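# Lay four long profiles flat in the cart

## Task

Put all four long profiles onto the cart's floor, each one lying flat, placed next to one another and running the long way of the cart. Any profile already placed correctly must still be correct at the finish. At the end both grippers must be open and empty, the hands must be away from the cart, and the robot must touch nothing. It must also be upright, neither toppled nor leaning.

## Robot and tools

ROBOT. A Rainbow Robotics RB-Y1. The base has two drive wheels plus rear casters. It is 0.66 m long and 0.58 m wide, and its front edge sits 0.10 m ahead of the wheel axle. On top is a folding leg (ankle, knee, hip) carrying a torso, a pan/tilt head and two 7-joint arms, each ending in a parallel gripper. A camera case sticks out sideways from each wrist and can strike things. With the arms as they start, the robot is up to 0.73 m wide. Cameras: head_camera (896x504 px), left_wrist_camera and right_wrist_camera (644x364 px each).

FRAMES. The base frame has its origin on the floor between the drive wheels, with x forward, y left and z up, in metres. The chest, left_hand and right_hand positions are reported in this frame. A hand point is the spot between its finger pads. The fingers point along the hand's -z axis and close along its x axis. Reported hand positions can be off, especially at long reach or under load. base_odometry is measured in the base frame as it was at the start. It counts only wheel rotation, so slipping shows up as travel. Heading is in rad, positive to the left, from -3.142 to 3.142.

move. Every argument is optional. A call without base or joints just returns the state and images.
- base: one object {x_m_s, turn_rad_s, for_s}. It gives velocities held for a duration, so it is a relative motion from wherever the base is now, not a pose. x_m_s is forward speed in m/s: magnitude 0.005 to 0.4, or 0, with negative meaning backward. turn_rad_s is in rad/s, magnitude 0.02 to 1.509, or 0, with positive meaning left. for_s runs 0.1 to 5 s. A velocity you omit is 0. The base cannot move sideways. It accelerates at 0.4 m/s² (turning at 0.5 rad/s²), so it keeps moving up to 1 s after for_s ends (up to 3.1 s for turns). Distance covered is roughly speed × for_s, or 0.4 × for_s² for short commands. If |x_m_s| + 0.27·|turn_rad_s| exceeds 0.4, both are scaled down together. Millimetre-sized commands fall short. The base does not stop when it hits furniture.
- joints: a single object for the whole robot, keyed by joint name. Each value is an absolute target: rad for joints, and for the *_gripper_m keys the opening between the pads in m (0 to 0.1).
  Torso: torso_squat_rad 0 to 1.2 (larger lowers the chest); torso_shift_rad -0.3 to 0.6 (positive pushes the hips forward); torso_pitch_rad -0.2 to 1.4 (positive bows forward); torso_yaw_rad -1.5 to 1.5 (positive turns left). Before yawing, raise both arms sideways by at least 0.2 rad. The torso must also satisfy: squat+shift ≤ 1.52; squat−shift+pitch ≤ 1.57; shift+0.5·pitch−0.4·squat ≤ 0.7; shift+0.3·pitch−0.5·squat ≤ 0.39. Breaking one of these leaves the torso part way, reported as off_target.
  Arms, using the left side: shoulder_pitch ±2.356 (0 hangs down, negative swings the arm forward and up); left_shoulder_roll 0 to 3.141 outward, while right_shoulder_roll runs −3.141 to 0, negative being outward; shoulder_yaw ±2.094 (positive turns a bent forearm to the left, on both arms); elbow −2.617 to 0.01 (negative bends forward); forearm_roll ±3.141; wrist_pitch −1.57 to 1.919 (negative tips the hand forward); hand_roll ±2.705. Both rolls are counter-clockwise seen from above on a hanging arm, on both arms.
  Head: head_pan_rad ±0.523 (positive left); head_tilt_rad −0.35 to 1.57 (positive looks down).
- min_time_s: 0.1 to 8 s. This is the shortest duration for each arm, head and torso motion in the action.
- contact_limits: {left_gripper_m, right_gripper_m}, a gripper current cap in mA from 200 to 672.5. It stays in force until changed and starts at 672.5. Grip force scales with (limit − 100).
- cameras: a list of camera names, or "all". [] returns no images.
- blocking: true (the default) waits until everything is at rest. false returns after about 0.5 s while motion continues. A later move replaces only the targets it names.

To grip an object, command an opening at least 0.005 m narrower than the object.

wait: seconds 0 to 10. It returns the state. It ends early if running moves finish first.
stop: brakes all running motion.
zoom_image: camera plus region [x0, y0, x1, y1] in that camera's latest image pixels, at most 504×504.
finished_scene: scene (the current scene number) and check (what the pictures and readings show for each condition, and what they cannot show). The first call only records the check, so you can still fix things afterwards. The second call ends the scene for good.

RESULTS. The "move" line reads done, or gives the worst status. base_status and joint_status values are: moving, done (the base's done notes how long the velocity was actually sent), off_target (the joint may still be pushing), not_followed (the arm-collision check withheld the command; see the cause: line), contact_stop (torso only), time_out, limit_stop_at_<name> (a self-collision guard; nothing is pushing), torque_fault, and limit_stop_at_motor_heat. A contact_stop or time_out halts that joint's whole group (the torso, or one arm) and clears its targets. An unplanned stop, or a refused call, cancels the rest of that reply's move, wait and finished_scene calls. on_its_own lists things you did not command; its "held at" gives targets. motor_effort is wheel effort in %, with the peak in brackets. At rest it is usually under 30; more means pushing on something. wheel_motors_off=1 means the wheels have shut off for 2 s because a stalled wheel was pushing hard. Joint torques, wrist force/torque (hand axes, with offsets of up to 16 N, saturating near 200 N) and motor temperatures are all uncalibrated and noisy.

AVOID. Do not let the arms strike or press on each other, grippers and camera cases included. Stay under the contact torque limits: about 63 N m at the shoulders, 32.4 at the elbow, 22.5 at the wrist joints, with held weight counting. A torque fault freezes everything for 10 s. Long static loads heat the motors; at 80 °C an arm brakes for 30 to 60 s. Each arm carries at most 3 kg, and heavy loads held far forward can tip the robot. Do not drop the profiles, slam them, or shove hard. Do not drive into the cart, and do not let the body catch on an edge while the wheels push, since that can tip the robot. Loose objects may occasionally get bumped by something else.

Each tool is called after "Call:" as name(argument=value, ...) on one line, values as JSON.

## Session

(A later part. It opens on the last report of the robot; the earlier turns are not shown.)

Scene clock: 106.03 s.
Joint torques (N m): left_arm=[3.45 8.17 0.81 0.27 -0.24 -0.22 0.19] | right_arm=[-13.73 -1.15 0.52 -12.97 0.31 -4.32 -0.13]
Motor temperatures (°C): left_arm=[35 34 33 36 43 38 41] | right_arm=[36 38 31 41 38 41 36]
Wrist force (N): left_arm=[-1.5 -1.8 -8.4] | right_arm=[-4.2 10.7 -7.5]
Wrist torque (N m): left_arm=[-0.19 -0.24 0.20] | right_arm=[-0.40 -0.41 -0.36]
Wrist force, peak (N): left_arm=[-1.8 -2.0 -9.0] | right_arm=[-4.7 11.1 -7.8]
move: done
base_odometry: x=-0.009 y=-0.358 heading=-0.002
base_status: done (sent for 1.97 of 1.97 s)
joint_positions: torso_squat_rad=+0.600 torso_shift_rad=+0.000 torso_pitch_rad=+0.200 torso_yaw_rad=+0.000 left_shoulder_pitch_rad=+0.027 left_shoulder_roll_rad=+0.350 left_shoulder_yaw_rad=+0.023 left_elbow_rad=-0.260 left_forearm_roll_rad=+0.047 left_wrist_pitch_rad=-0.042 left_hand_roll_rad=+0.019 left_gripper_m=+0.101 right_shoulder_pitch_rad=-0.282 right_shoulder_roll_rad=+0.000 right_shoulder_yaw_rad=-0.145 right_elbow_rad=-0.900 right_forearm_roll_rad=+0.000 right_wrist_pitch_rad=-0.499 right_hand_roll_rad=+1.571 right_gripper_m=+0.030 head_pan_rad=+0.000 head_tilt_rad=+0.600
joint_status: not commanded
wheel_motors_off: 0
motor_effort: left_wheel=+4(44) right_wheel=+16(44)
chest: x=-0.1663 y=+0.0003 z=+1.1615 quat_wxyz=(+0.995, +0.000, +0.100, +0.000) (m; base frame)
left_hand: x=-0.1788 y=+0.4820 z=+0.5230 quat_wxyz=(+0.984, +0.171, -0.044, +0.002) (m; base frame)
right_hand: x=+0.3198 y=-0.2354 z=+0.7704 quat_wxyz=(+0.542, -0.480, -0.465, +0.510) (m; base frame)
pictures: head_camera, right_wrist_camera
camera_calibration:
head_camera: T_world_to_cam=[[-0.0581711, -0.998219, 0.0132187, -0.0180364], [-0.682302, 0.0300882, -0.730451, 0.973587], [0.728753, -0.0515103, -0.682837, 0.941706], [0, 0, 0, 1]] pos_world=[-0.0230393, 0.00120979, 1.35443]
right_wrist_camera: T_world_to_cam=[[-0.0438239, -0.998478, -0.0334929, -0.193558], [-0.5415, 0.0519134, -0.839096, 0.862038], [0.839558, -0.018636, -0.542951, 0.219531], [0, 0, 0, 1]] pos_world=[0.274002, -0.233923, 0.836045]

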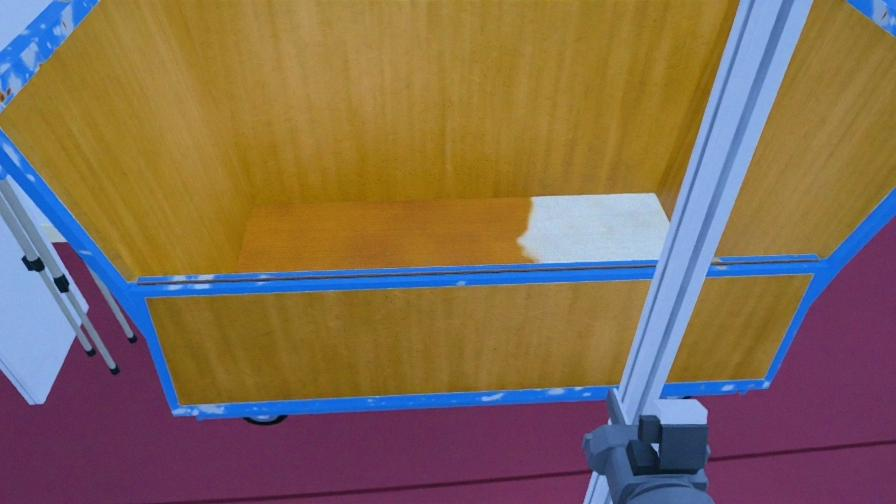

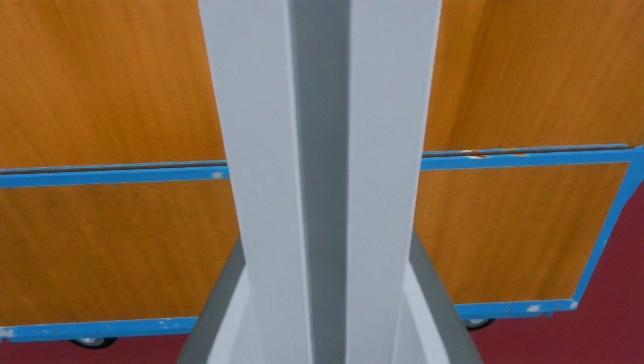

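Call:
move(joints={"torso_squat_rad":0.4,"torso_shift_rad":0.2,"torso_pitch_rad":0.7,"right_hand_roll_rad":0.0,"head_tilt_rad":0.5}, min_time_s=3, cameras=["head_camera"])

Call:
move(joints={"right_shoulder_pitch_rad":-0.603,"right_shoulder_roll_rad":-0.02,"right_shoulder_yaw_rad":-0.1,"right_elbow_rad":-2.094,"right_wrist_pitch_rad":1.85,"right_hand_roll_rad":-0.15,"head_pan_rad":0.35,"head_tilt_rad":0.3}, min_time_s=2.5, cameras=["head_camera"])

Call:
move(joints={"head_pan_rad":-0.45,"head_tilt_rad":0.3}, cameras=["head_camera"])

Scene clock: 121.53 s.
Joint torques (N m): left_arm=[16.88 7.29 0.28 4.84 -0.28 0.66 0.18] | right_arm=[-0.68 -0.42 -0.13 -8.17 0.64 -3.95 -0.32]
Motor temperatures (°C): left_arm=[36 34 33 36 43 38 41] | right_arm=[36 38 31 42 38 41 36]
Wrist force (N): left_arm=[1.2 -1.5 -8.2] | right_arm=[-17.2 -4.2 -14.6]
Wrist torque (N m): left_arm=[-0.23 -0.11 0.17] | right_arm=[-0.04 -0.68 -0.33]
Wrist force, peak (N): left_arm=[-1.4 -1.8 -9.3] | right_arm=[-17.6 -4.2 -14.9]
move: done
base_odometry: x=-0.009 y=-0.358 heading=-0.002
base_status: not commanded
joint_positions: torso_squat_rad=+0.400 torso_shift_rad=+0.200 torso_pitch_rad=+0.700 torso_yaw_rad=+0.000 left_shoulder_pitch_rad=+0.027 left_shoulder_roll_rad=+0.350 left_shoulder_yaw_rad=+0.023 left_elbow_rad=-0.260 left_forearm_roll_rad=+0.047 left_wrist_pitch_rad=-0.042 left_hand_roll_rad=+0.019 left_gripper_m=+0.101 right_shoulder_pitch_rad=-0.282 right_shoulder_roll_rad=+0.000 right_shoulder_yaw_rad=-0.145 right_elbow_rad=-0.900 right_forearm_roll_rad=+0.000 right_wrist_pitch_rad=-0.499 right_hand_roll_rad=+0.000 right_gripper_m=+0.030 head_pan_rad=+0.000 head_tilt_rad=+0.500
joint_status: all done
wheel_motors_off: 0
motor_effort: left_wheel=+3(5) right_wheel=+16(19)
chest: x=+0.0995 y=+0.0003 z=+1.1490 quat_wxyz=(+0.939, +0.000, +0.343, +0.000) (m; base frame)
left_hand: x=-0.2174 y=+0.4820 z=+0.5946 quat_wxyz=(+0.965, +0.167, +0.200, -0.040) (m; base frame)
right_hand: x=+0.3390 y=-0.2354 z=+0.5729 quat_wxyz=(+0.886, -0.016, -0.463, -0.020) (m; base frame)
pictures: head_camera
camera_calibration:
head_camera: T_world_to_cam=[[-0.0484253, -0.998221, 0.0347862, -0.026973], [-0.912802, 0.0300881, -0.407292, 0.805172], [0.40552, -0.0514761, -0.912635, 1.0171], [0, 0, 0, 1]] pos_world=[0.321204, 0.00120506, 1.25712]

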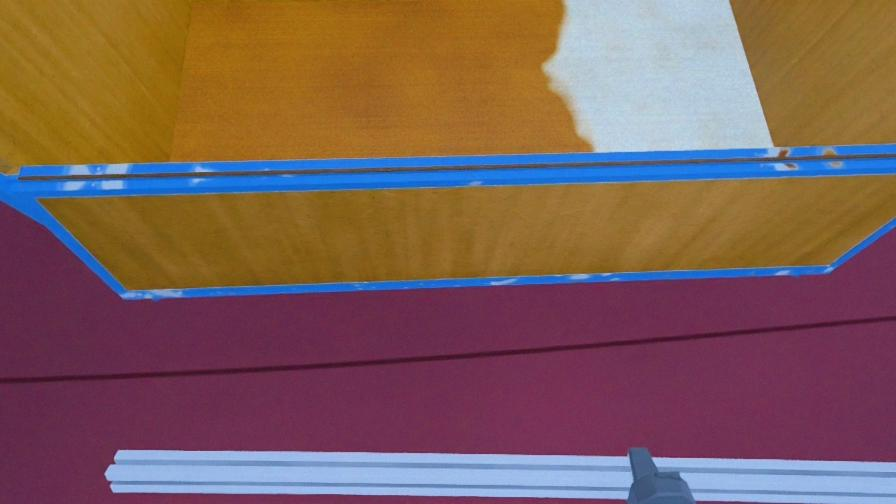

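Scene clock: 124.33 s.
Joint torques (N m): left_arm=[16.62 6.84 0.5 4.88 -0.15 0.74 0.29] | right_arm=[-9.72 -1.43 1.06 -12.17 0.21 -0.63 -0.35]
Motor temperatures (°C): left_arm=[36 34 33 36 43 38 41] | right_arm=[36 38 31 42 38 41 36]
Wrist force (N): left_arm=[1.4 -1.4 -8.3] | right_arm=[-6.4 -5.4 -21.3]
Wrist torque (N m): left_arm=[-0.23 -0.10 0.19] | right_arm=[0.00 -0.46 -0.29]
Wrist force, peak (N): left_arm=[1.5 -1.8 -8.6] | right_arm=[-20.0 -5.3 -12.7]
move: done
base_odometry: x=-0.009 y=-0.358 heading=-0.002
base_status: not commanded
joint_positions: torso_squat_rad=+0.400 torso_shift_rad=+0.200 torso_pitch_rad=+0.700 torso_yaw_rad=+0.000 left_shoulder_pitch_rad=+0.027 left_shoulder_roll_rad=+0.350 left_shoulder_yaw_rad=+0.023 left_elbow_rad=-0.260 left_forearm_roll_rad=+0.047 left_wrist_pitch_rad=-0.042 left_hand_roll_rad=+0.019 left_gripper_m=+0.101 right_shoulder_pitch_rad=-0.603 right_shoulder_roll_rad=-0.020 right_shoulder_yaw_rad=-0.100 right_elbow_rad=-2.093 right_forearm_roll_rad=+0.000 right_wrist_pitch_rad=+1.850 right_hand_roll_rad=-0.150 right_gripper_m=+0.030 head_pan_rad=+0.350 head_tilt_rad=+0.300
joint_status: all done
wheel_motors_off: 0
motor_effort: left_wheel=+2(3) right_wheel=+15(18)
chest: x=+0.0995 y=+0.0003 z=+1.1490 quat_wxyz=(+0.939, +0.000, +0.343, +0.000) (m; base frame)
left_hand: x=-0.2174 y=+0.4820 z=+0.5945 quat_wxyz=(+0.965, +0.167, +0.200, -0.040) (m; base frame)
right_hand: x=+0.4177 y=-0.1742 z=+0.7735 quat_wxyz=(+0.998, +0.031, -0.053, -0.031) (m; base frame)
pictures: head_camera
camera_calibration:
head_camera: T_world_to_cam=[[0.210108, -0.957343, -0.198367, 0.209861], [-0.810229, -0.0569496, -0.583341, 1.00678], [0.54716, 0.283287, -0.787632, 0.821208], [0, 0, 0, 1]] pos_world=[0.322296, 0.025607, 1.27573]

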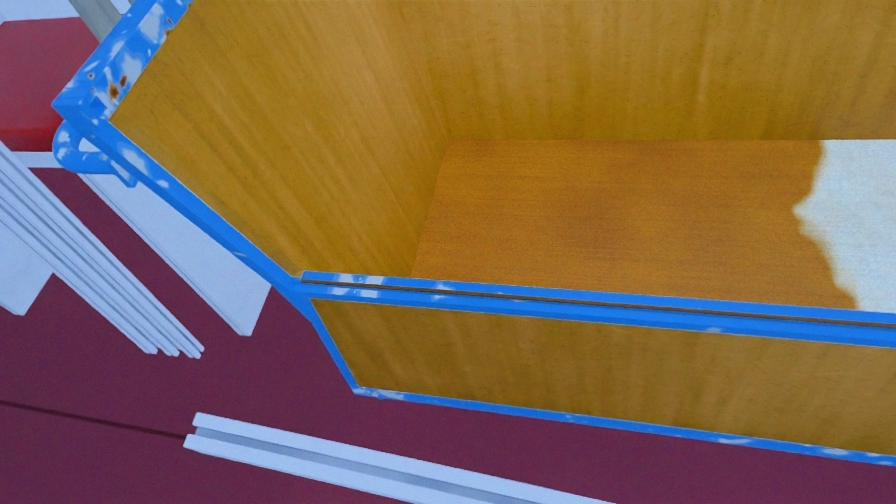

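Scene clock: 125.53 s.
Joint torques (N m): left_arm=[16.52 6.2 0.05 4.99 -0.29 0.68 0.21] | right_arm=[-9.56 -1.5 1.43 -11.94 0.45 -0.66 -0.41]
Motor temperatures (°C): left_arm=[36 34 33 36 43 38 41] | right_arm=[36 38 31 42 38 41 36]
Wrist force (N): left_arm=[1.4 -0.9 -8.3] | right_arm=[-6.5 -5.4 -21.3]
Wrist torque (N m): left_arm=[-0.31 -0.11 0.18] | right_arm=[0.02 -0.49 -0.38]
Wrist force, peak (N): left_arm=[1.6 -1.3 -8.8] | right_arm=[-6.3 -5.6 -21.6]
move: done
base_odometry: x=-0.009 y=-0.358 heading=-0.002
base_status: not commanded
joint_positions: torso_squat_rad=+0.400 torso_shift_rad=+0.200 torso_pitch_rad=+0.700 torso_yaw_rad=+0.000 left_shoulder_pitch_rad=+0.027 left_shoulder_roll_rad=+0.350 left_shoulder_yaw_rad=+0.023 left_elbow_rad=-0.260 left_forearm_roll_rad=+0.047 left_wrist_pitch_rad=-0.042 left_hand_roll_rad=+0.019 left_gripper_m=+0.101 right_shoulder_pitch_rad=-0.603 right_shoulder_roll_rad=-0.020 right_shoulder_yaw_rad=-0.100 right_elbow_rad=-2.093 right_forearm_roll_rad=+0.000 right_wrist_pitch_rad=+1.850 right_hand_roll_rad=-0.150 right_gripper_m=+0.030 head_pan_rad=-0.450 head_tilt_rad=+0.300
joint_status: all done
wheel_motors_off: 0
motor_effort: left_wheel=+2(3) right_wheel=+16(18)
chest: x=+0.0995 y=+0.0003 z=+1.1490 quat_wxyz=(+0.939, +0.000, +0.343, +0.000) (m; base frame)
left_hand: x=-0.2174 y=+0.4820 z=+0.5945 quat_wxyz=(+0.965, +0.167, +0.200, -0.040) (m; base frame)
right_hand: x=+0.4177 y=-0.1742 z=+0.7735 quat_wxyz=(+0.998, +0.031, -0.053, -0.031) (m; base frame)
pictures: head_camera
camera_calibration:
head_camera: T_world_to_cam=[[-0.381937, -0.874005, 0.300398, -0.287286], [-0.784644, 0.134916, -0.605088, 1.02843], [0.488322, -0.466811, -0.737312, 0.771175], [0, 0, 0, 1]] pos_world=[0.320641, -0.0298477, 1.27718]

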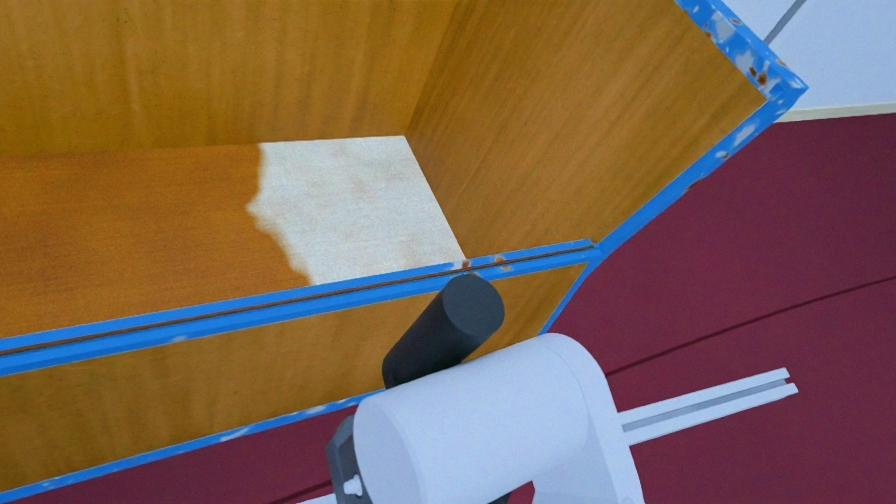

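Call:
move(base={"turn_rad_s":0.05,"for_s":0.3}, cameras=[])

Call:
move(base={"x_m_s":0.3,"for_s":1.9}, cameras=["head_camera"])

Call:
move(joints={"head_pan_rad":0.35}, cameras=["head_camera"])

Scene clock: 139.53 s.
Joint torques (N m): left_arm=[15.89 6.77 0.08 4.78 -0.23 0.7 0.22] | right_arm=[-9.57 -1.36 1.58 -12.01 0.26 -0.53 -0.43]
Motor temperatures (°C): left_arm=[36 34 33 37 43 38 41] | right_arm=[36 38 31 42 38 41 36]
Wrist force (N): left_arm=[1.3 -1.8 -8.3] | right_arm=[-6.4 -5.6 -21.2]
Wrist torque (N m): left_arm=[-0.20 -0.12 0.20] | right_arm=[0.00 -0.47 -0.37]
Wrist force, peak (N): left_arm=[1.4 -1.3 -8.8] | right_arm=[-6.6 -5.3 -21.6]
move: done
base_odometry: x=-0.009 y=-0.358 heading=+0.013
base_status: done (sent for 0.3 of 0.3 s)
joint_positions: torso_squat_rad=+0.400 torso_shift_rad=+0.200 torso_pitch_rad=+0.700 torso_yaw_rad=+0.000 left_shoulder_pitch_rad=+0.027 left_shoulder_roll_rad=+0.350 left_shoulder_yaw_rad=+0.023 left_elbow_rad=-0.260 left_forearm_roll_rad=+0.047 left_wrist_pitch_rad=-0.042 left_hand_roll_rad=+0.019 left_gripper_m=+0.101 right_shoulder_pitch_rad=-0.603 right_shoulder_roll_rad=-0.020 right_shoulder_yaw_rad=-0.100 right_elbow_rad=-2.093 right_forearm_roll_rad=+0.000 right_wrist_pitch_rad=+1.850 right_hand_roll_rad=-0.150 right_gripper_m=+0.030 head_pan_rad=-0.450 head_tilt_rad=+0.300
joint_status: not commanded
wheel_motors_off: 0
motor_effort: left_wheel=+1(19) right_wheel=+9(36)
chest: x=+0.0995 y=+0.0003 z=+1.1490 quat_wxyz=(+0.939, +0.000, +0.343, +0.000) (m; base frame)
left_hand: x=-0.2174 y=+0.4820 z=+0.5945 quat_wxyz=(+0.965, +0.167, +0.200, -0.040) (m; base frame)
right_hand: x=+0.4177 y=-0.1742 z=+0.7735 quat_wxyz=(+0.998, +0.031, -0.053, -0.031) (m; base frame)
pictures: none
No camera images: "cameras" was empty.

Scene clock: 142.53 s.
Joint torques (N m): left_arm=[17.63 6.22 0.26 5.18 -0.01 1 0.29] | right_arm=[-8.82 -1.19 0.95 -12.02 0.22 -0.64 -0.41]
Motor temperatures (°C): left_arm=[36 34 33 37 43 38 41] | right_arm=[36 38 31 42 38 41 36]
Wrist force (N): left_arm=[1.5 -1.3 -8.2] | right_arm=[-6.3 -5.6 -21.1]
Wrist torque (N m): left_arm=[-0.27 -0.09 0.19] | right_arm=[-0.04 -0.48 -0.33]
Wrist force, peak (N): left_arm=[1.0 -1.4 -8.8] | right_arm=[-5.8 -5.3 -21.9]
move: done
base_odometry: x=+0.561 y=-0.350 heading=+0.013
base_status: done (sent for 1.9 of 1.9 s)
joint_positions: torso_squat_rad=+0.400 torso_shift_rad=+0.200 torso_pitch_rad=+0.700 torso_yaw_rad=+0.000 left_shoulder_pitch_rad=+0.027 left_shoulder_roll_rad=+0.350 left_shoulder_yaw_rad=+0.023 left_elbow_rad=-0.260 left_forearm_roll_rad=+0.047 left_wrist_pitch_rad=-0.042 left_hand_roll_rad=+0.019 left_gripper_m=+0.101 right_shoulder_pitch_rad=-0.603 right_shoulder_roll_rad=-0.020 right_shoulder_yaw_rad=-0.100 right_elbow_rad=-2.093 right_forearm_roll_rad=+0.000 right_wrist_pitch_rad=+1.850 right_hand_roll_rad=-0.150 right_gripper_m=+0.030 head_pan_rad=-0.450 head_tilt_rad=+0.300
joint_status: not commanded
wheel_motors_off: 0
motor_effort: left_wheel=-1(34) right_wheel=-2(45)
chest: x=+0.0996 y=+0.0003 z=+1.1490 quat_wxyz=(+0.939, +0.000, +0.343, +0.000) (m; base frame)
left_hand: x=-0.2173 y=+0.4820 z=+0.5945 quat_wxyz=(+0.965, +0.167, +0.200, -0.040) (m; base frame)
right_hand: x=+0.4178 y=-0.1742 z=+0.7733 quat_wxyz=(+0.998, +0.031, -0.053, -0.031) (m; base frame)
pictures: head_camera
camera_calibration:
head_camera: T_world_to_cam=[[-0.381878, -0.874005, 0.300474, -0.287331], [-0.78476, 0.134913, -0.604938, 1.02832], [0.488181, -0.466812, -0.737405, 0.77122], [0, 0, 0, 1]] pos_world=[0.320762, -0.0298476, 1.2771]

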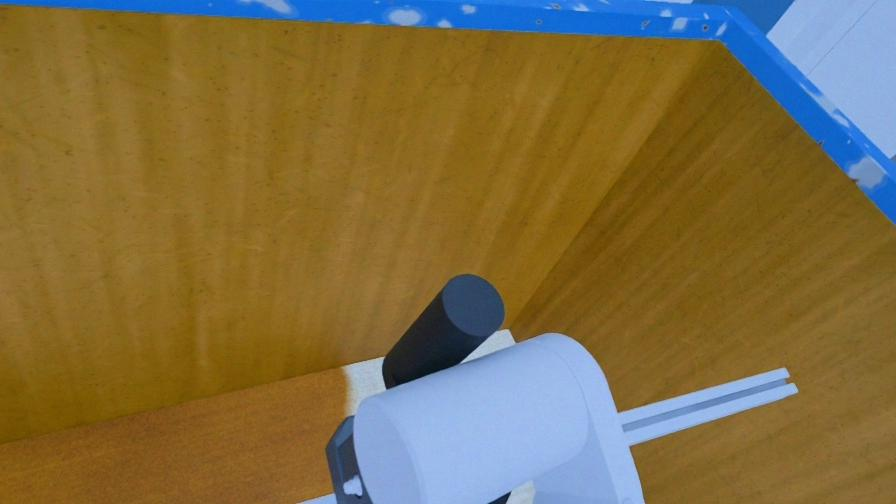

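Scene clock: 143.73 s.
Joint torques (N m): left_arm=[18.24 6.09 0.23 4.94 -0.02 1.08 0.21] | right_arm=[-9.29 -1.14 0.98 -12 0.16 -0.47 -0.37]
Motor temperatures (°C): left_arm=[37 34 33 37 43 38 41] | right_arm=[36 38 31 42 38 41 36]
Wrist force (N): left_arm=[1.2 -1.6 -8.5] | right_arm=[-6.2 -5.4 -21.3]
Wrist torque (N m): left_arm=[-0.23 -0.14 0.17] | right_arm=[-0.02 -0.44 -0.34]
Wrist force, peak (N): left_arm=[1.3 -1.3 -8.7] | right_arm=[-6.2 -5.5 -21.7]
move: done
base_odometry: x=+0.561 y=-0.350 heading=+0.013
base_status: not commanded
joint_positions: torso_squat_rad=+0.400 torso_shift_rad=+0.200 torso_pitch_rad=+0.700 torso_yaw_rad=+0.000 left_shoulder_pitch_rad=+0.027 left_shoulder_roll_rad=+0.350 left_shoulder_yaw_rad=+0.023 left_elbow_rad=-0.260 left_forearm_roll_rad=+0.047 left_wrist_pitch_rad=-0.042 left_hand_roll_rad=+0.019 left_gripper_m=+0.101 right_shoulder_pitch_rad=-0.603 right_shoulder_roll_rad=-0.020 right_shoulder_yaw_rad=-0.100 right_elbow_rad=-2.093 right_forearm_roll_rad=+0.000 right_wrist_pitch_rad=+1.850 right_hand_roll_rad=-0.150 right_gripper_m=+0.030 head_pan_rad=+0.350 head_tilt_rad=+0.300
joint_status: all done
wheel_motors_off: 0
motor_effort: left_wheel=-1(2) right_wheel=-2(5)
chest: x=+0.0996 y=+0.0003 z=+1.1490 quat_wxyz=(+0.939, +0.000, +0.343, +0.000) (m; base frame)
left_hand: x=-0.2173 y=+0.4820 z=+0.5945 quat_wxyz=(+0.965, +0.167, +0.200, -0.040) (m; base frame)
right_hand: x=+0.4178 y=-0.1742 z=+0.7734 quat_wxyz=(+0.998, +0.031, -0.053, -0.031) (m; base frame)
pictures: head_camera
camera_calibration:
head_camera: T_world_to_cam=[[0.210076, -0.957341, -0.19841, 0.20989], [-0.810332, -0.0569484, -0.583197, 1.00668], [0.547019, 0.283294, -0.787727, 0.821258], [0, 0, 0, 1]] pos_world=[0.322404, 0.0256075, 1.27566]

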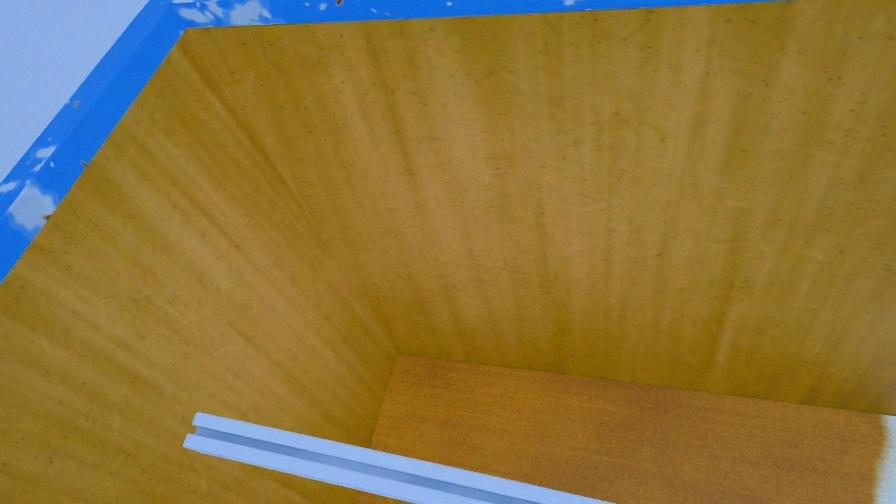

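Call:
move(joints={"torso_squat_rad":0.8,"torso_shift_rad":0.4,"torso_pitch_rad":1.05,"right_shoulder_pitch_rad":-0.953,"right_shoulder_roll_rad":-0.175,"right_shoulder_yaw_rad":-0.13,"right_elbow_rad":-2.094,"right_wrist_pitch_rad":1.85,"right_hand_roll_rad":-0.235}, min_time_s=3, cameras=["head_camera"])

Call:
move(joints={"torso_squat_rad":0.73,"torso_pitch_rad":1.15,"right_shoulder_pitch_rad":-1.4,"right_shoulder_roll_rad":-0.23,"right_elbow_rad":-1.37,"right_wrist_pitch_rad":1.65,"right_hand_roll_rad":-0.255}, min_time_s=2, cameras=["head_camera","right_wrist_camera"])

Scene clock: 152.80 s.
Joint torques (N m): left_arm=[23.56 4.95 -0.34 7.2 -0.3 1.36 0.29] | right_arm=[-10.54 -3.82 -0.47 -12.22 0.33 -0.66 -0.64]
Motor temperatures (°C): left_arm=[37 33 33 37 43 38 41] | right_arm=[36 38 31 42 38 40 36]
Wrist force (N): left_arm=[2.8 -1.3 -7.7] | right_arm=[-6.5 -4.9 -21.1]
Wrist torque (N m): left_arm=[-0.24 -0.04 0.17] | right_arm=[0.01 -0.44 -0.32]
Wrist force, peak (N): left_arm=[1.0 -1.4 -8.9] | right_arm=[-8.9 -5.6 -21.4]
move: done
base_odometry: x=+0.561 y=-0.350 heading=+0.013
base_status: not commanded
joint_positions: torso_squat_rad=+0.800 torso_shift_rad=+0.400 torso_pitch_rad=+1.050 torso_yaw_rad=+0.000 left_shoulder_pitch_rad=+0.027 left_shoulder_roll_rad=+0.350 left_shoulder_yaw_rad=+0.023 left_elbow_rad=-0.260 left_forearm_roll_rad=+0.047 left_wrist_pitch_rad=-0.042 left_hand_roll_rad=+0.019 left_gripper_m=+0.101 right_shoulder_pitch_rad=-0.952 right_shoulder_roll_rad=-0.174 right_shoulder_yaw_rad=-0.130 right_elbow_rad=-2.093 right_forearm_roll_rad=+0.000 right_wrist_pitch_rad=+1.850 right_hand_roll_rad=-0.235 right_gripper_m=+0.030 head_pan_rad=+0.350 head_tilt_rad=+0.300
joint_status: all done
wheel_motors_off: 0
motor_effort: left_wheel=+4(16) right_wheel=+8(20)
chest: x=+0.2305 y=+0.0003 z=+0.8836 quat_wxyz=(+0.865, +0.000, +0.501, +0.000) (m; base frame)
left_hand: x=-0.2574 y=+0.4820 z=+0.4714 quat_wxyz=(+0.915, +0.157, +0.365, -0.069) (m; base frame)
right_hand: x=+0.5706 y=-0.1833 z=+0.4882 quat_wxyz=(+0.997, +0.005, -0.061, -0.039) (m; base frame)
pictures: head_camera
camera_calibration:
head_camera: T_world_to_cam=[[0.12928, -0.957347, -0.258407, 0.201353], [-0.96117, -0.0569118, -0.270024, 0.715961], [0.243801, 0.283282, -0.927531, 0.734042], [0, 0, 0, 1]] pos_world=[0.483169, 0.0255709, 0.926204]

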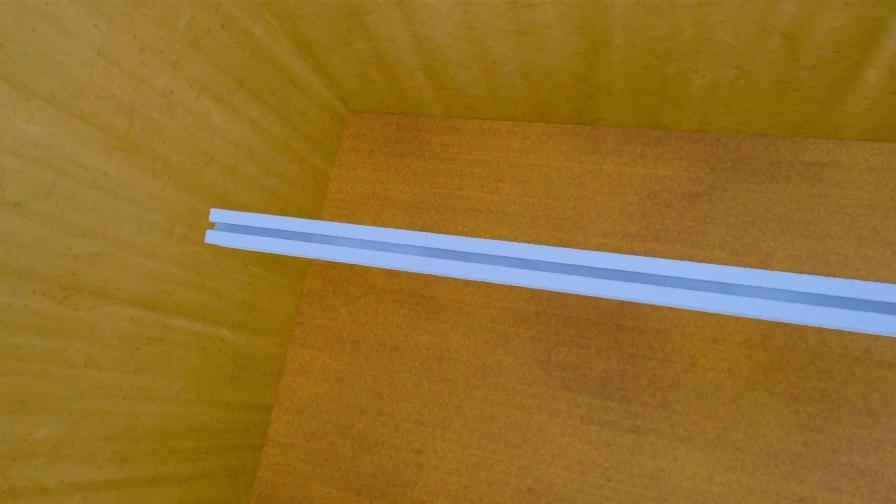

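Scene clock: 155.10 s.
Joint torques (N m): left_arm=[25.35 3.11 0.1 8.19 -0.13 1.5 0.17] | right_arm=[-16.49 -3.27 0.9 -11.44 0.2 -0.03 -0.7]
Motor temperatures (°C): left_arm=[37 33 33 37 43 38 41] | right_arm=[36 38 31 42 38 40 36]
Wrist force (N): left_arm=[3.1 -0.8 -7.1] | right_arm=[-3.5 -3.9 -21.3]
Wrist torque (N m): left_arm=[-0.30 -0.05 0.16] | right_arm=[-0.07 -0.40 -0.22]
Wrist force, peak (N): left_arm=[3.5 -1.0 -7.7] | right_arm=[-5.4 -20.7 -20.2]
move: done
base_odometry: x=+0.561 y=-0.350 heading=+0.013
base_status: not commanded
joint_positions: torso_squat_rad=+0.730 torso_shift_rad=+0.400 torso_pitch_rad=+1.150 torso_yaw_rad=+0.000 left_shoulder_pitch_rad=+0.027 left_shoulder_roll_rad=+0.350 left_shoulder_yaw_rad=+0.023 left_elbow_rad=-0.260 left_forearm_roll_rad=+0.047 left_wrist_pitch_rad=-0.042 left_hand_roll_rad=+0.019 left_gripper_m=+0.101 right_shoulder_pitch_rad=-1.399 right_shoulder_roll_rad=-0.230 right_shoulder_yaw_rad=-0.130 right_elbow_rad=-1.369 right_forearm_roll_rad=+0.000 right_wrist_pitch_rad=+1.650 right_hand_roll_rad=-0.255 right_gripper_m=+0.030 head_pan_rad=+0.350 head_tilt_rad=+0.300
joint_status: all done
wheel_motors_off: 0
motor_effort: left_wheel=-1(5) right_wheel=+3(7)
chest: x=+0.2577 y=+0.0002 z=+0.8872 quat_wxyz=(+0.839, +0.000, +0.544, +0.000) (m; base frame)
left_hand: x=-0.2688 y=+0.4820 z=+0.5257 quat_wxyz=(+0.896, +0.153, +0.411, -0.077) (m; base frame)
right_hand: x=+0.6579 y=-0.1436 z=+0.4028 quat_wxyz=(+0.999, -0.004, +0.027, -0.017) (m; base frame)
pictures: head_camera, right_wrist_camera
camera_calibration:
head_camera: T_world_to_cam=[[0.102728, -0.957375, -0.269962, 0.21584], [-0.983322, -0.0567916, -0.172779, 0.662568], [0.150083, 0.283209, -0.947242, 0.772416], [0, 0, 0, 1]] pos_world=[0.513419, 0.0255128, 0.904412]
right_wrist_camera: T_world_to_cam=[[-0.997511, 0.0517431, 0.0478962, 0.64611], [0.0675821, 0.895315, 0.440276, -0.0629941], [-0.0201009, 0.442417, -0.896584, 0.511951], [0, 0, 0, 1]] pos_world=[0.65905, -0.203528, 0.455796]

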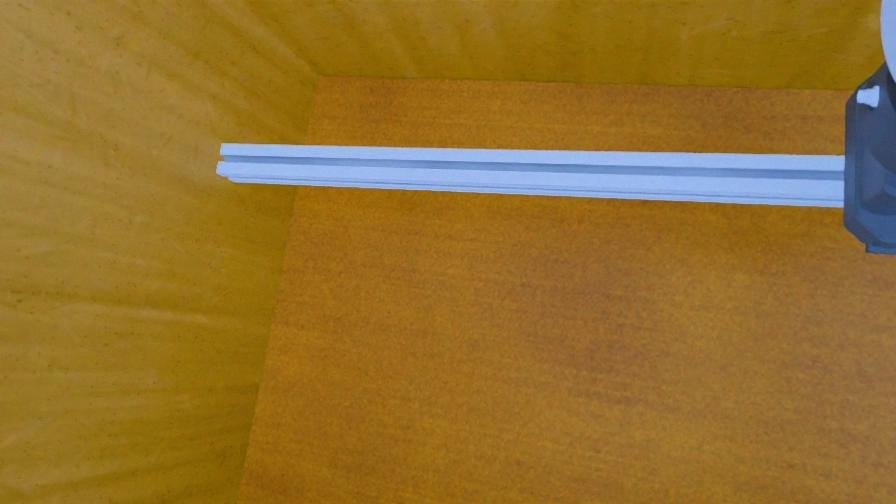

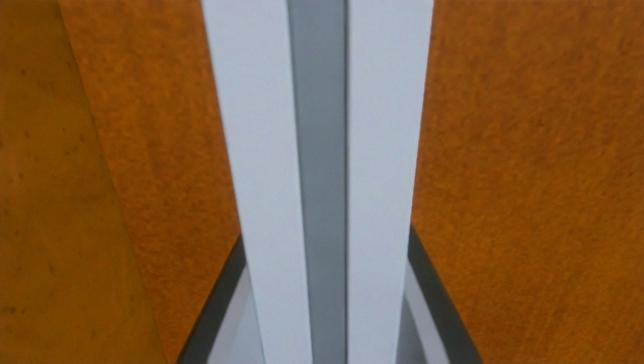

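Call:
move(joints={"head_pan_rad":-0.5}, cameras=["head_camera"])

Scene clock: 161.50 s.
Joint torques (N m): left_arm=[25.36 3.69 0.05 7.78 -0.06 1.49 0.18] | right_arm=[-16.55 -3.29 1.12 -11.61 0.18 -0.11 -0.59]
Motor temperatures (°C): left_arm=[38 33 33 37 43 38 41] | right_arm=[36 38 31 42 38 40 36]
Wrist force (N): left_arm=[3.6 -0.6 -7.1] | right_arm=[-3.7 -4.1 -21.4]
Wrist torque (N m): left_arm=[-0.30 0.02 0.17] | right_arm=[-0.04 -0.41 -0.33]
Wrist force, peak (N): left_arm=[3.5 -0.9 -7.7] | right_arm=[-3.7 -4.3 -21.6]
move: done
base_odometry: x=+0.561 y=-0.350 heading=+0.013
base_status: not commanded
joint_positions: torso_squat_rad=+0.730 torso_shift_rad=+0.400 torso_pitch_rad=+1.150 torso_yaw_rad=+0.000 left_shoulder_pitch_rad=+0.027 left_shoulder_roll_rad=+0.350 left_shoulder_yaw_rad=+0.023 left_elbow_rad=-0.260 left_forearm_roll_rad=+0.047 left_wrist_pitch_rad=-0.042 left_hand_roll_rad=+0.019 left_gripper_m=+0.101 right_shoulder_pitch_rad=-1.399 right_shoulder_roll_rad=-0.230 right_shoulder_yaw_rad=-0.130 right_elbow_rad=-1.369 right_forearm_roll_rad=+0.000 right_wrist_pitch_rad=+1.650 right_hand_roll_rad=-0.255 right_gripper_m=+0.030 head_pan_rad=-0.500 head_tilt_rad=+0.300
joint_status: all done
wheel_motors_off: 0
motor_effort: left_wheel=-2(3) right_wheel=+5(7)
chest: x=+0.2577 y=+0.0002 z=+0.8872 quat_wxyz=(+0.839, +0.000, +0.544, +0.000) (m; base frame)
left_hand: x=-0.2688 y=+0.4820 z=+0.5257 quat_wxyz=(+0.896, +0.153, +0.411, -0.077) (m; base frame)
right_hand: x=+0.6579 y=-0.1436 z=+0.4028 quat_wxyz=(+0.999, -0.004, +0.027, -0.017) (m; base frame)
pictures: head_camera
camera_calibration:
head_camera: T_world_to_cam=[[-0.230946, -0.848583, 0.475994, -0.342045], [-0.966847, 0.145371, -0.209939, 0.690345], [0.108955, -0.508698, -0.854023, 0.702747], [0, 0, 0, 1]] pos_world=[0.511896, -0.0331242, 0.907903]

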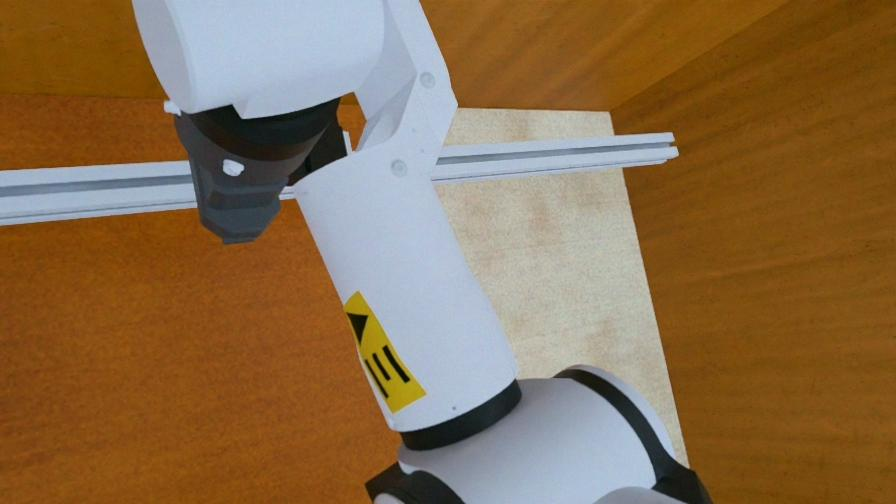

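Call:
move(base={"turn_rad_s":-0.06,"for_s":0.92}, joints={"right_hand_roll_rad":-0.2,"head_pan_rad":0.35}, cameras=["head_camera"])

Call:
move(base={"x_m_s":0.1,"for_s":0.55}, cameras=["head_camera","right_wrist_camera"])

Call:
move(joints={"head_pan_rad":-0.5}, cameras=["head_camera"])

Scene clock: 172.03 s.
Joint torques (N m): left_arm=[24.97 3.19 0.46 7.97 0.05 1.39 0.1] | right_arm=[-16.71 -3.11 0.52 -11.38 0 0.01 -0.61]
Motor temperatures (°C): left_arm=[39 33 33 38 43 38 41] | right_arm=[36 38 31 42 38 40 36]
Wrist force (N): left_arm=[3.3 -1.1 -7.1] | right_arm=[-3.7 -4.0 -21.3]
Wrist torque (N m): left_arm=[-0.23 -0.03 0.15] | right_arm=[-0.12 -0.41 -0.31]
Wrist force, peak (N): left_arm=[3.7 -1.1 -7.4] | right_arm=[-3.9 -4.9 -21.6]
move: done
base_odometry: x=+0.561 y=-0.350 heading=-0.042
base_status: done (sent for 0.93 of 0.93 s)
joint_positions: torso_squat_rad=+0.730 torso_shift_rad=+0.400 torso_pitch_rad=+1.150 torso_yaw_rad=+0.000 left_shoulder_pitch_rad=+0.027 left_shoulder_roll_rad=+0.350 left_shoulder_yaw_rad=+0.023 left_elbow_rad=-0.260 left_forearm_roll_rad=+0.047 left_wrist_pitch_rad=-0.042 left_hand_roll_rad=+0.019 left_gripper_m=+0.101 right_shoulder_pitch_rad=-1.399 right_shoulder_roll_rad=-0.230 right_shoulder_yaw_rad=-0.130 right_elbow_rad=-1.369 right_forearm_roll_rad=+0.000 right_wrist_pitch_rad=+1.650 right_hand_roll_rad=-0.200 right_gripper_m=+0.030 head_pan_rad=+0.350 head_tilt_rad=+0.300
joint_status: all done
wheel_motors_off: 0
motor_effort: left_wheel=+3(19) right_wheel=-10(22)
chest: x=+0.2577 y=+0.0003 z=+0.8872 quat_wxyz=(+0.839, +0.000, +0.544, +0.000) (m; base frame)
left_hand: x=-0.2688 y=+0.4820 z=+0.5257 quat_wxyz=(+0.896, +0.153, +0.411, -0.077) (m; base frame)
right_hand: x=+0.6580 y=-0.1436 z=+0.4028 quat_wxyz=(+1.000, -0.003, +0.028, +0.011) (m; base frame)
pictures: head_camera
camera_calibration:
head_camera: T_world_to_cam=[[0.102786, -0.957373, -0.269947, 0.215832], [-0.983318, -0.0568526, -0.172784, 0.662567], [0.150071, 0.283204, -0.947246, 0.77242], [0, 0, 0, 1]] pos_world=[0.513411, 0.0255482, 0.904415]

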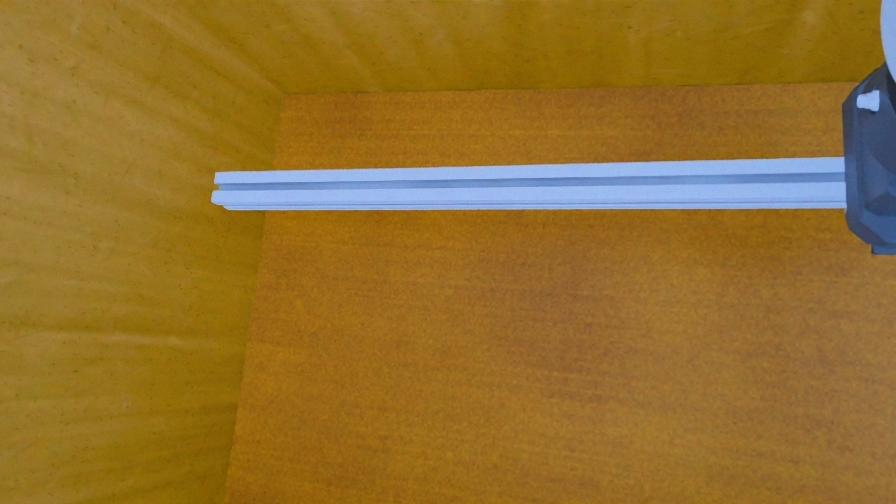

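Scene clock: 173.47 s.
Joint torques (N m): left_arm=[25.23 3.61 0.02 7.92 0.01 1.68 0.32] | right_arm=[-15.93 -2.54 0.5 -11.05 0.63 0.04 -0.4]
Motor temperatures (°C): left_arm=[39 33 33 38 43 38 41] | right_arm=[36 38 31 42 38 40 36]
Wrist force (N): left_arm=[3.3 -1.0 -7.3] | right_arm=[-3.6 -4.4 -21.1]
Wrist torque (N m): left_arm=[-0.26 -0.04 0.16] | right_arm=[-0.07 -0.39 -0.34]
Wrist force, peak (N): left_arm=[4.5 -0.4 -7.3] | right_arm=[-18.8 -9.0 -26.3]
move: done
base_odometry: x=+0.610 y=-0.353 heading=-0.062
base_status: done (sent for 0.57 of 0.57 s)
joint_positions: torso_squat_rad=+0.730 torso_shift_rad=+0.400 torso_pitch_rad=+1.150 torso_yaw_rad=+0.000 left_shoulder_pitch_rad=+0.027 left_shoulder_roll_rad=+0.350 left_shoulder_yaw_rad=+0.023 left_elbow_rad=-0.260 left_forearm_roll_rad=+0.047 left_wrist_pitch_rad=-0.042 left_hand_roll_rad=+0.019 left_gripper_m=+0.101 right_shoulder_pitch_rad=-1.399 right_shoulder_roll_rad=-0.230 right_shoulder_yaw_rad=-0.130 right_elbow_rad=-1.369 right_forearm_roll_rad=+0.000 right_wrist_pitch_rad=+1.650 right_hand_roll_rad=-0.200 right_gripper_m=+0.030 head_pan_rad=+0.350 head_tilt_rad=+0.300
joint_status: not commanded
wheel_motors_off: 0
on_its_own: left_wheel is at rest, and its effort (+57) is outside its rest range (-51 to +51); right_wheel is at rest, and its effort (+59) is outside its rest range (-51 to +51)
motor_effort: left_wheel=+57(100) right_wheel=+59(100)
chest: x=+0.2575 y=+0.0002 z=+0.8874 quat_wxyz=(+0.839, +0.000, +0.544, +0.000) (m; base frame)
left_hand: x=-0.2689 y=+0.4820 z=+0.5258 quat_wxyz=(+0.896, +0.153, +0.410, -0.076) (m; base frame)
right_hand: x=+0.6579 y=-0.1436 z=+0.4031 quat_wxyz=(+1.000, -0.003, +0.027, +0.011) (m; base frame)
pictures: head_camera, right_wrist_camera
camera_calibration:
head_camera: T_world_to_cam=[[0.102898, -0.957328, -0.270066, 0.215942], [-0.983271, -0.0568692, -0.173046, 0.662579], [0.150303, 0.283354, -0.947164, 0.772514], [0, 0, 0, 1]] pos_world=[0.513164, 0.0255121, 0.904672]
right_wrist_camera: T_world_to_cam=[[-0.998841, -0.00338459, 0.0480198, 0.638957], [0.0182599, 0.896339, 0.442994, -0.0316573], [-0.0445413, 0.443357, -0.895238, 0.527869], [0, 0, 0, 1]] pos_world=[0.662306, -0.203496, 0.45591]

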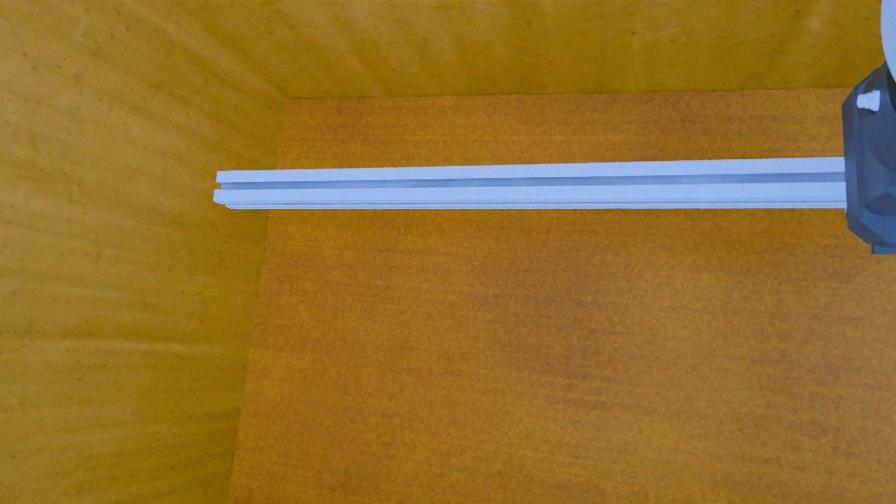

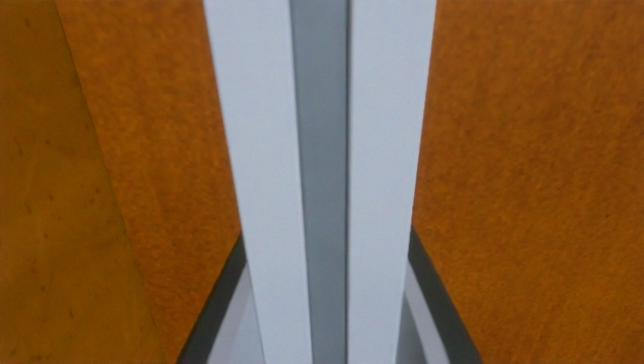

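Scene clock: 174.70 s.
Joint torques (N m): left_arm=[25.86 3.51 0.71 8.23 -0.03 1.5 0.55] | right_arm=[-16.56 -2.35 0.41 -11.67 0.27 0.07 -0.38]
Motor temperatures (°C): left_arm=[39 33 33 38 43 38 41] | right_arm=[36 38 31 42 38 40 36]
Wrist force (N): left_arm=[3.4 -1.1 -7.1] | right_arm=[-3.8 -4.3 -21.3]
Wrist torque (N m): left_arm=[-0.23 -0.01 0.17] | right_arm=[-0.09 -0.41 -0.37]
Wrist force, peak (N): left_arm=[3.6 -0.8 -7.5] | right_arm=[-4.0 -4.4 -21.8]
move: done
base_odometry: x=+0.610 y=-0.353 heading=-0.062
base_status: not commanded
joint_positions: torso_squat_rad=+0.730 torso_shift_rad=+0.400 torso_pitch_rad=+1.150 torso_yaw_rad=+0.000 left_shoulder_pitch_rad=+0.027 left_shoulder_roll_rad=+0.350 left_shoulder_yaw_rad=+0.023 left_elbow_rad=-0.260 left_forearm_roll_rad=+0.047 left_wrist_pitch_rad=-0.042 left_hand_roll_rad=+0.019 left_gripper_m=+0.101 right_shoulder_pitch_rad=-1.399 right_shoulder_roll_rad=-0.230 right_shoulder_yaw_rad=-0.130 right_elbow_rad=-1.369 right_forearm_roll_rad=+0.000 right_wrist_pitch_rad=+1.650 right_hand_roll_rad=-0.200 right_gripper_m=+0.030 head_pan_rad=-0.500 head_tilt_rad=+0.300
joint_status: all done
wheel_motors_off: 0
on_its_own: left_wheel is at rest, and its effort (+57) is outside its rest range (-51 to +51); right_wheel is at rest, and its effort (+59) is outside its rest range (-51 to +51)
motor_effort: left_wheel=+57(58) right_wheel=+59(62)
chest: x=+0.2575 y=+0.0002 z=+0.8874 quat_wxyz=(+0.839, +0.000, +0.544, +0.000) (m; base frame)
left_hand: x=-0.2689 y=+0.4820 z=+0.5258 quat_wxyz=(+0.896, +0.153, +0.410, -0.076) (m; base frame)
right_hand: x=+0.6579 y=-0.1436 z=+0.4031 quat_wxyz=(+1.000, -0.003, +0.027, +0.011) (m; base frame)
pictures: head_camera
camera_calibration:
head_camera: T_world_to_cam=[[-0.230966, -0.848676, 0.475819, -0.342055], [-0.966811, 0.145285, -0.210165, 0.690343], [0.109232, -0.508568, -0.854065, 0.702885], [0, 0, 0, 1]] pos_world=[0.511651, -0.0331254, 0.908151]

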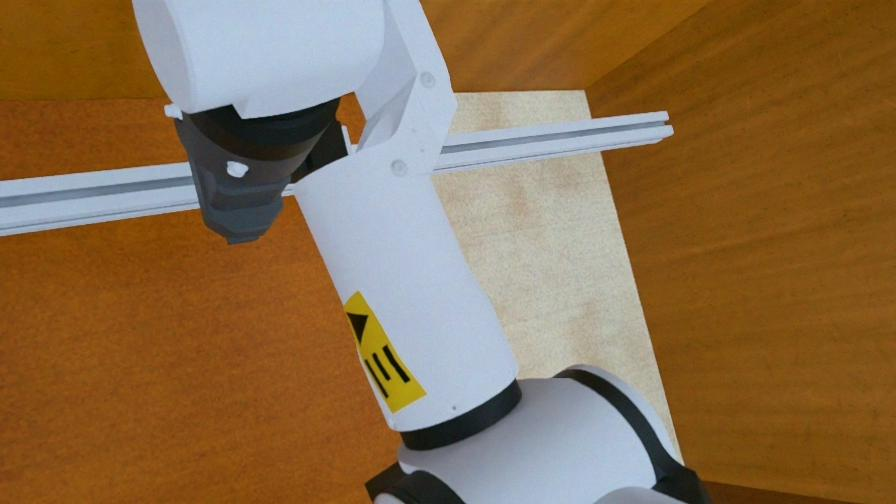

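Call:
move(joints={"head_pan_rad":-0.3,"head_tilt_rad":0.9}, cameras=["head_camera"])

Scene clock: 198.67 s.
Joint torques (N m): left_arm=[26.37 3.72 0.37 8.23 0.01 1.77 0.39] | right_arm=[-16.48 -1.82 0.4 -11.67 0.44 0.09 -0.48]
Motor temperatures (°C): left_arm=[40 33 33 38 43 38 41] | right_arm=[37 38 31 42 38 40 36]
Wrist force (N): left_arm=[3.0 -0.8 -7.1] | right_arm=[-3.8 -4.4 -21.2]
Wrist torque (N m): left_arm=[-0.26 -0.06 0.18] | right_arm=[0.02 -0.42 -0.33]
Wrist force, peak (N): left_arm=[3.5 -0.8 -7.5] | right_arm=[-3.9 -4.5 -21.5]
move: done
base_odometry: x=+0.610 y=-0.353 heading=-0.062
base_status: not commanded
joint_positions: torso_squat_rad=+0.730 torso_shift_rad=+0.400 torso_pitch_rad=+1.150 torso_yaw_rad=+0.000 left_shoulder_pitch_rad=+0.027 left_shoulder_roll_rad=+0.350 left_shoulder_yaw_rad=+0.023 left_elbow_rad=-0.260 left_forearm_roll_rad=+0.047 left_wrist_pitch_rad=-0.042 left_hand_roll_rad=+0.019 left_gripper_m=+0.101 right_shoulder_pitch_rad=-1.399 right_shoulder_roll_rad=-0.230 right_shoulder_yaw_rad=-0.130 right_elbow_rad=-1.369 right_forearm_roll_rad=+0.000 right_wrist_pitch_rad=+1.650 right_hand_roll_rad=-0.200 right_gripper_m=+0.030 head_pan_rad=-0.300 head_tilt_rad=+0.900
joint_status: all done
wheel_motors_off: 0
on_its_own: left_wheel is at rest, and its effort (+58) is outside its rest range (-51 to +51); right_wheel is at rest, and its effort (+60) is outside its rest range (-51 to +51)
motor_effort: left_wheel=+58(58) right_wheel=+60(61)
chest: x=+0.2575 y=+0.0002 z=+0.8874 quat_wxyz=(+0.839, +0.000, +0.544, +0.000) (m; base frame)
left_hand: x=-0.2689 y=+0.4820 z=+0.5258 quat_wxyz=(+0.896, +0.153, +0.410, -0.076) (m; base frame)
right_hand: x=+0.6579 y=-0.1436 z=+0.4031 quat_wxyz=(+1.000, -0.003, +0.027, +0.011) (m; base frame)
pictures: head_camera
camera_calibration:
head_camera: T_world_to_cam=[[-0.125475, -0.936846, 0.326459, -0.247645], [-0.891251, 0.250992, 0.377722, 0.0984394], [-0.435806, -0.243562, -0.866459, 0.95931], [0, 0, 0, 1]] pos_world=[0.474734, -0.0230606, 0.874866]

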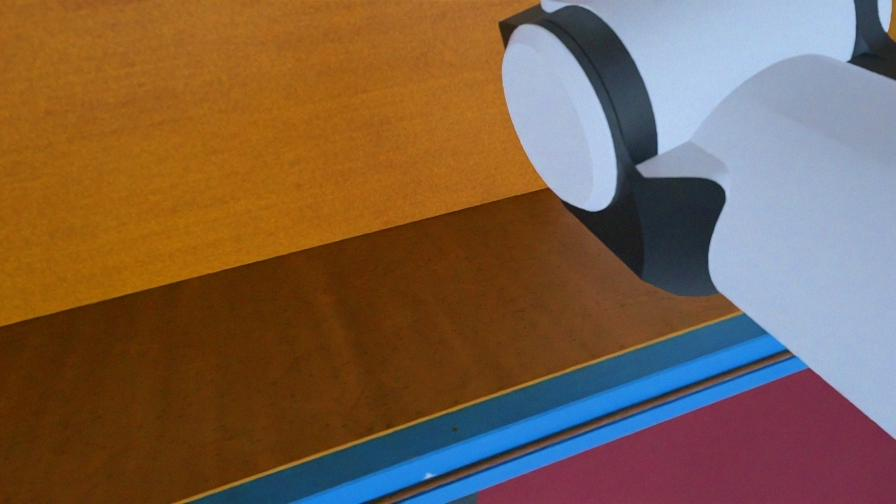

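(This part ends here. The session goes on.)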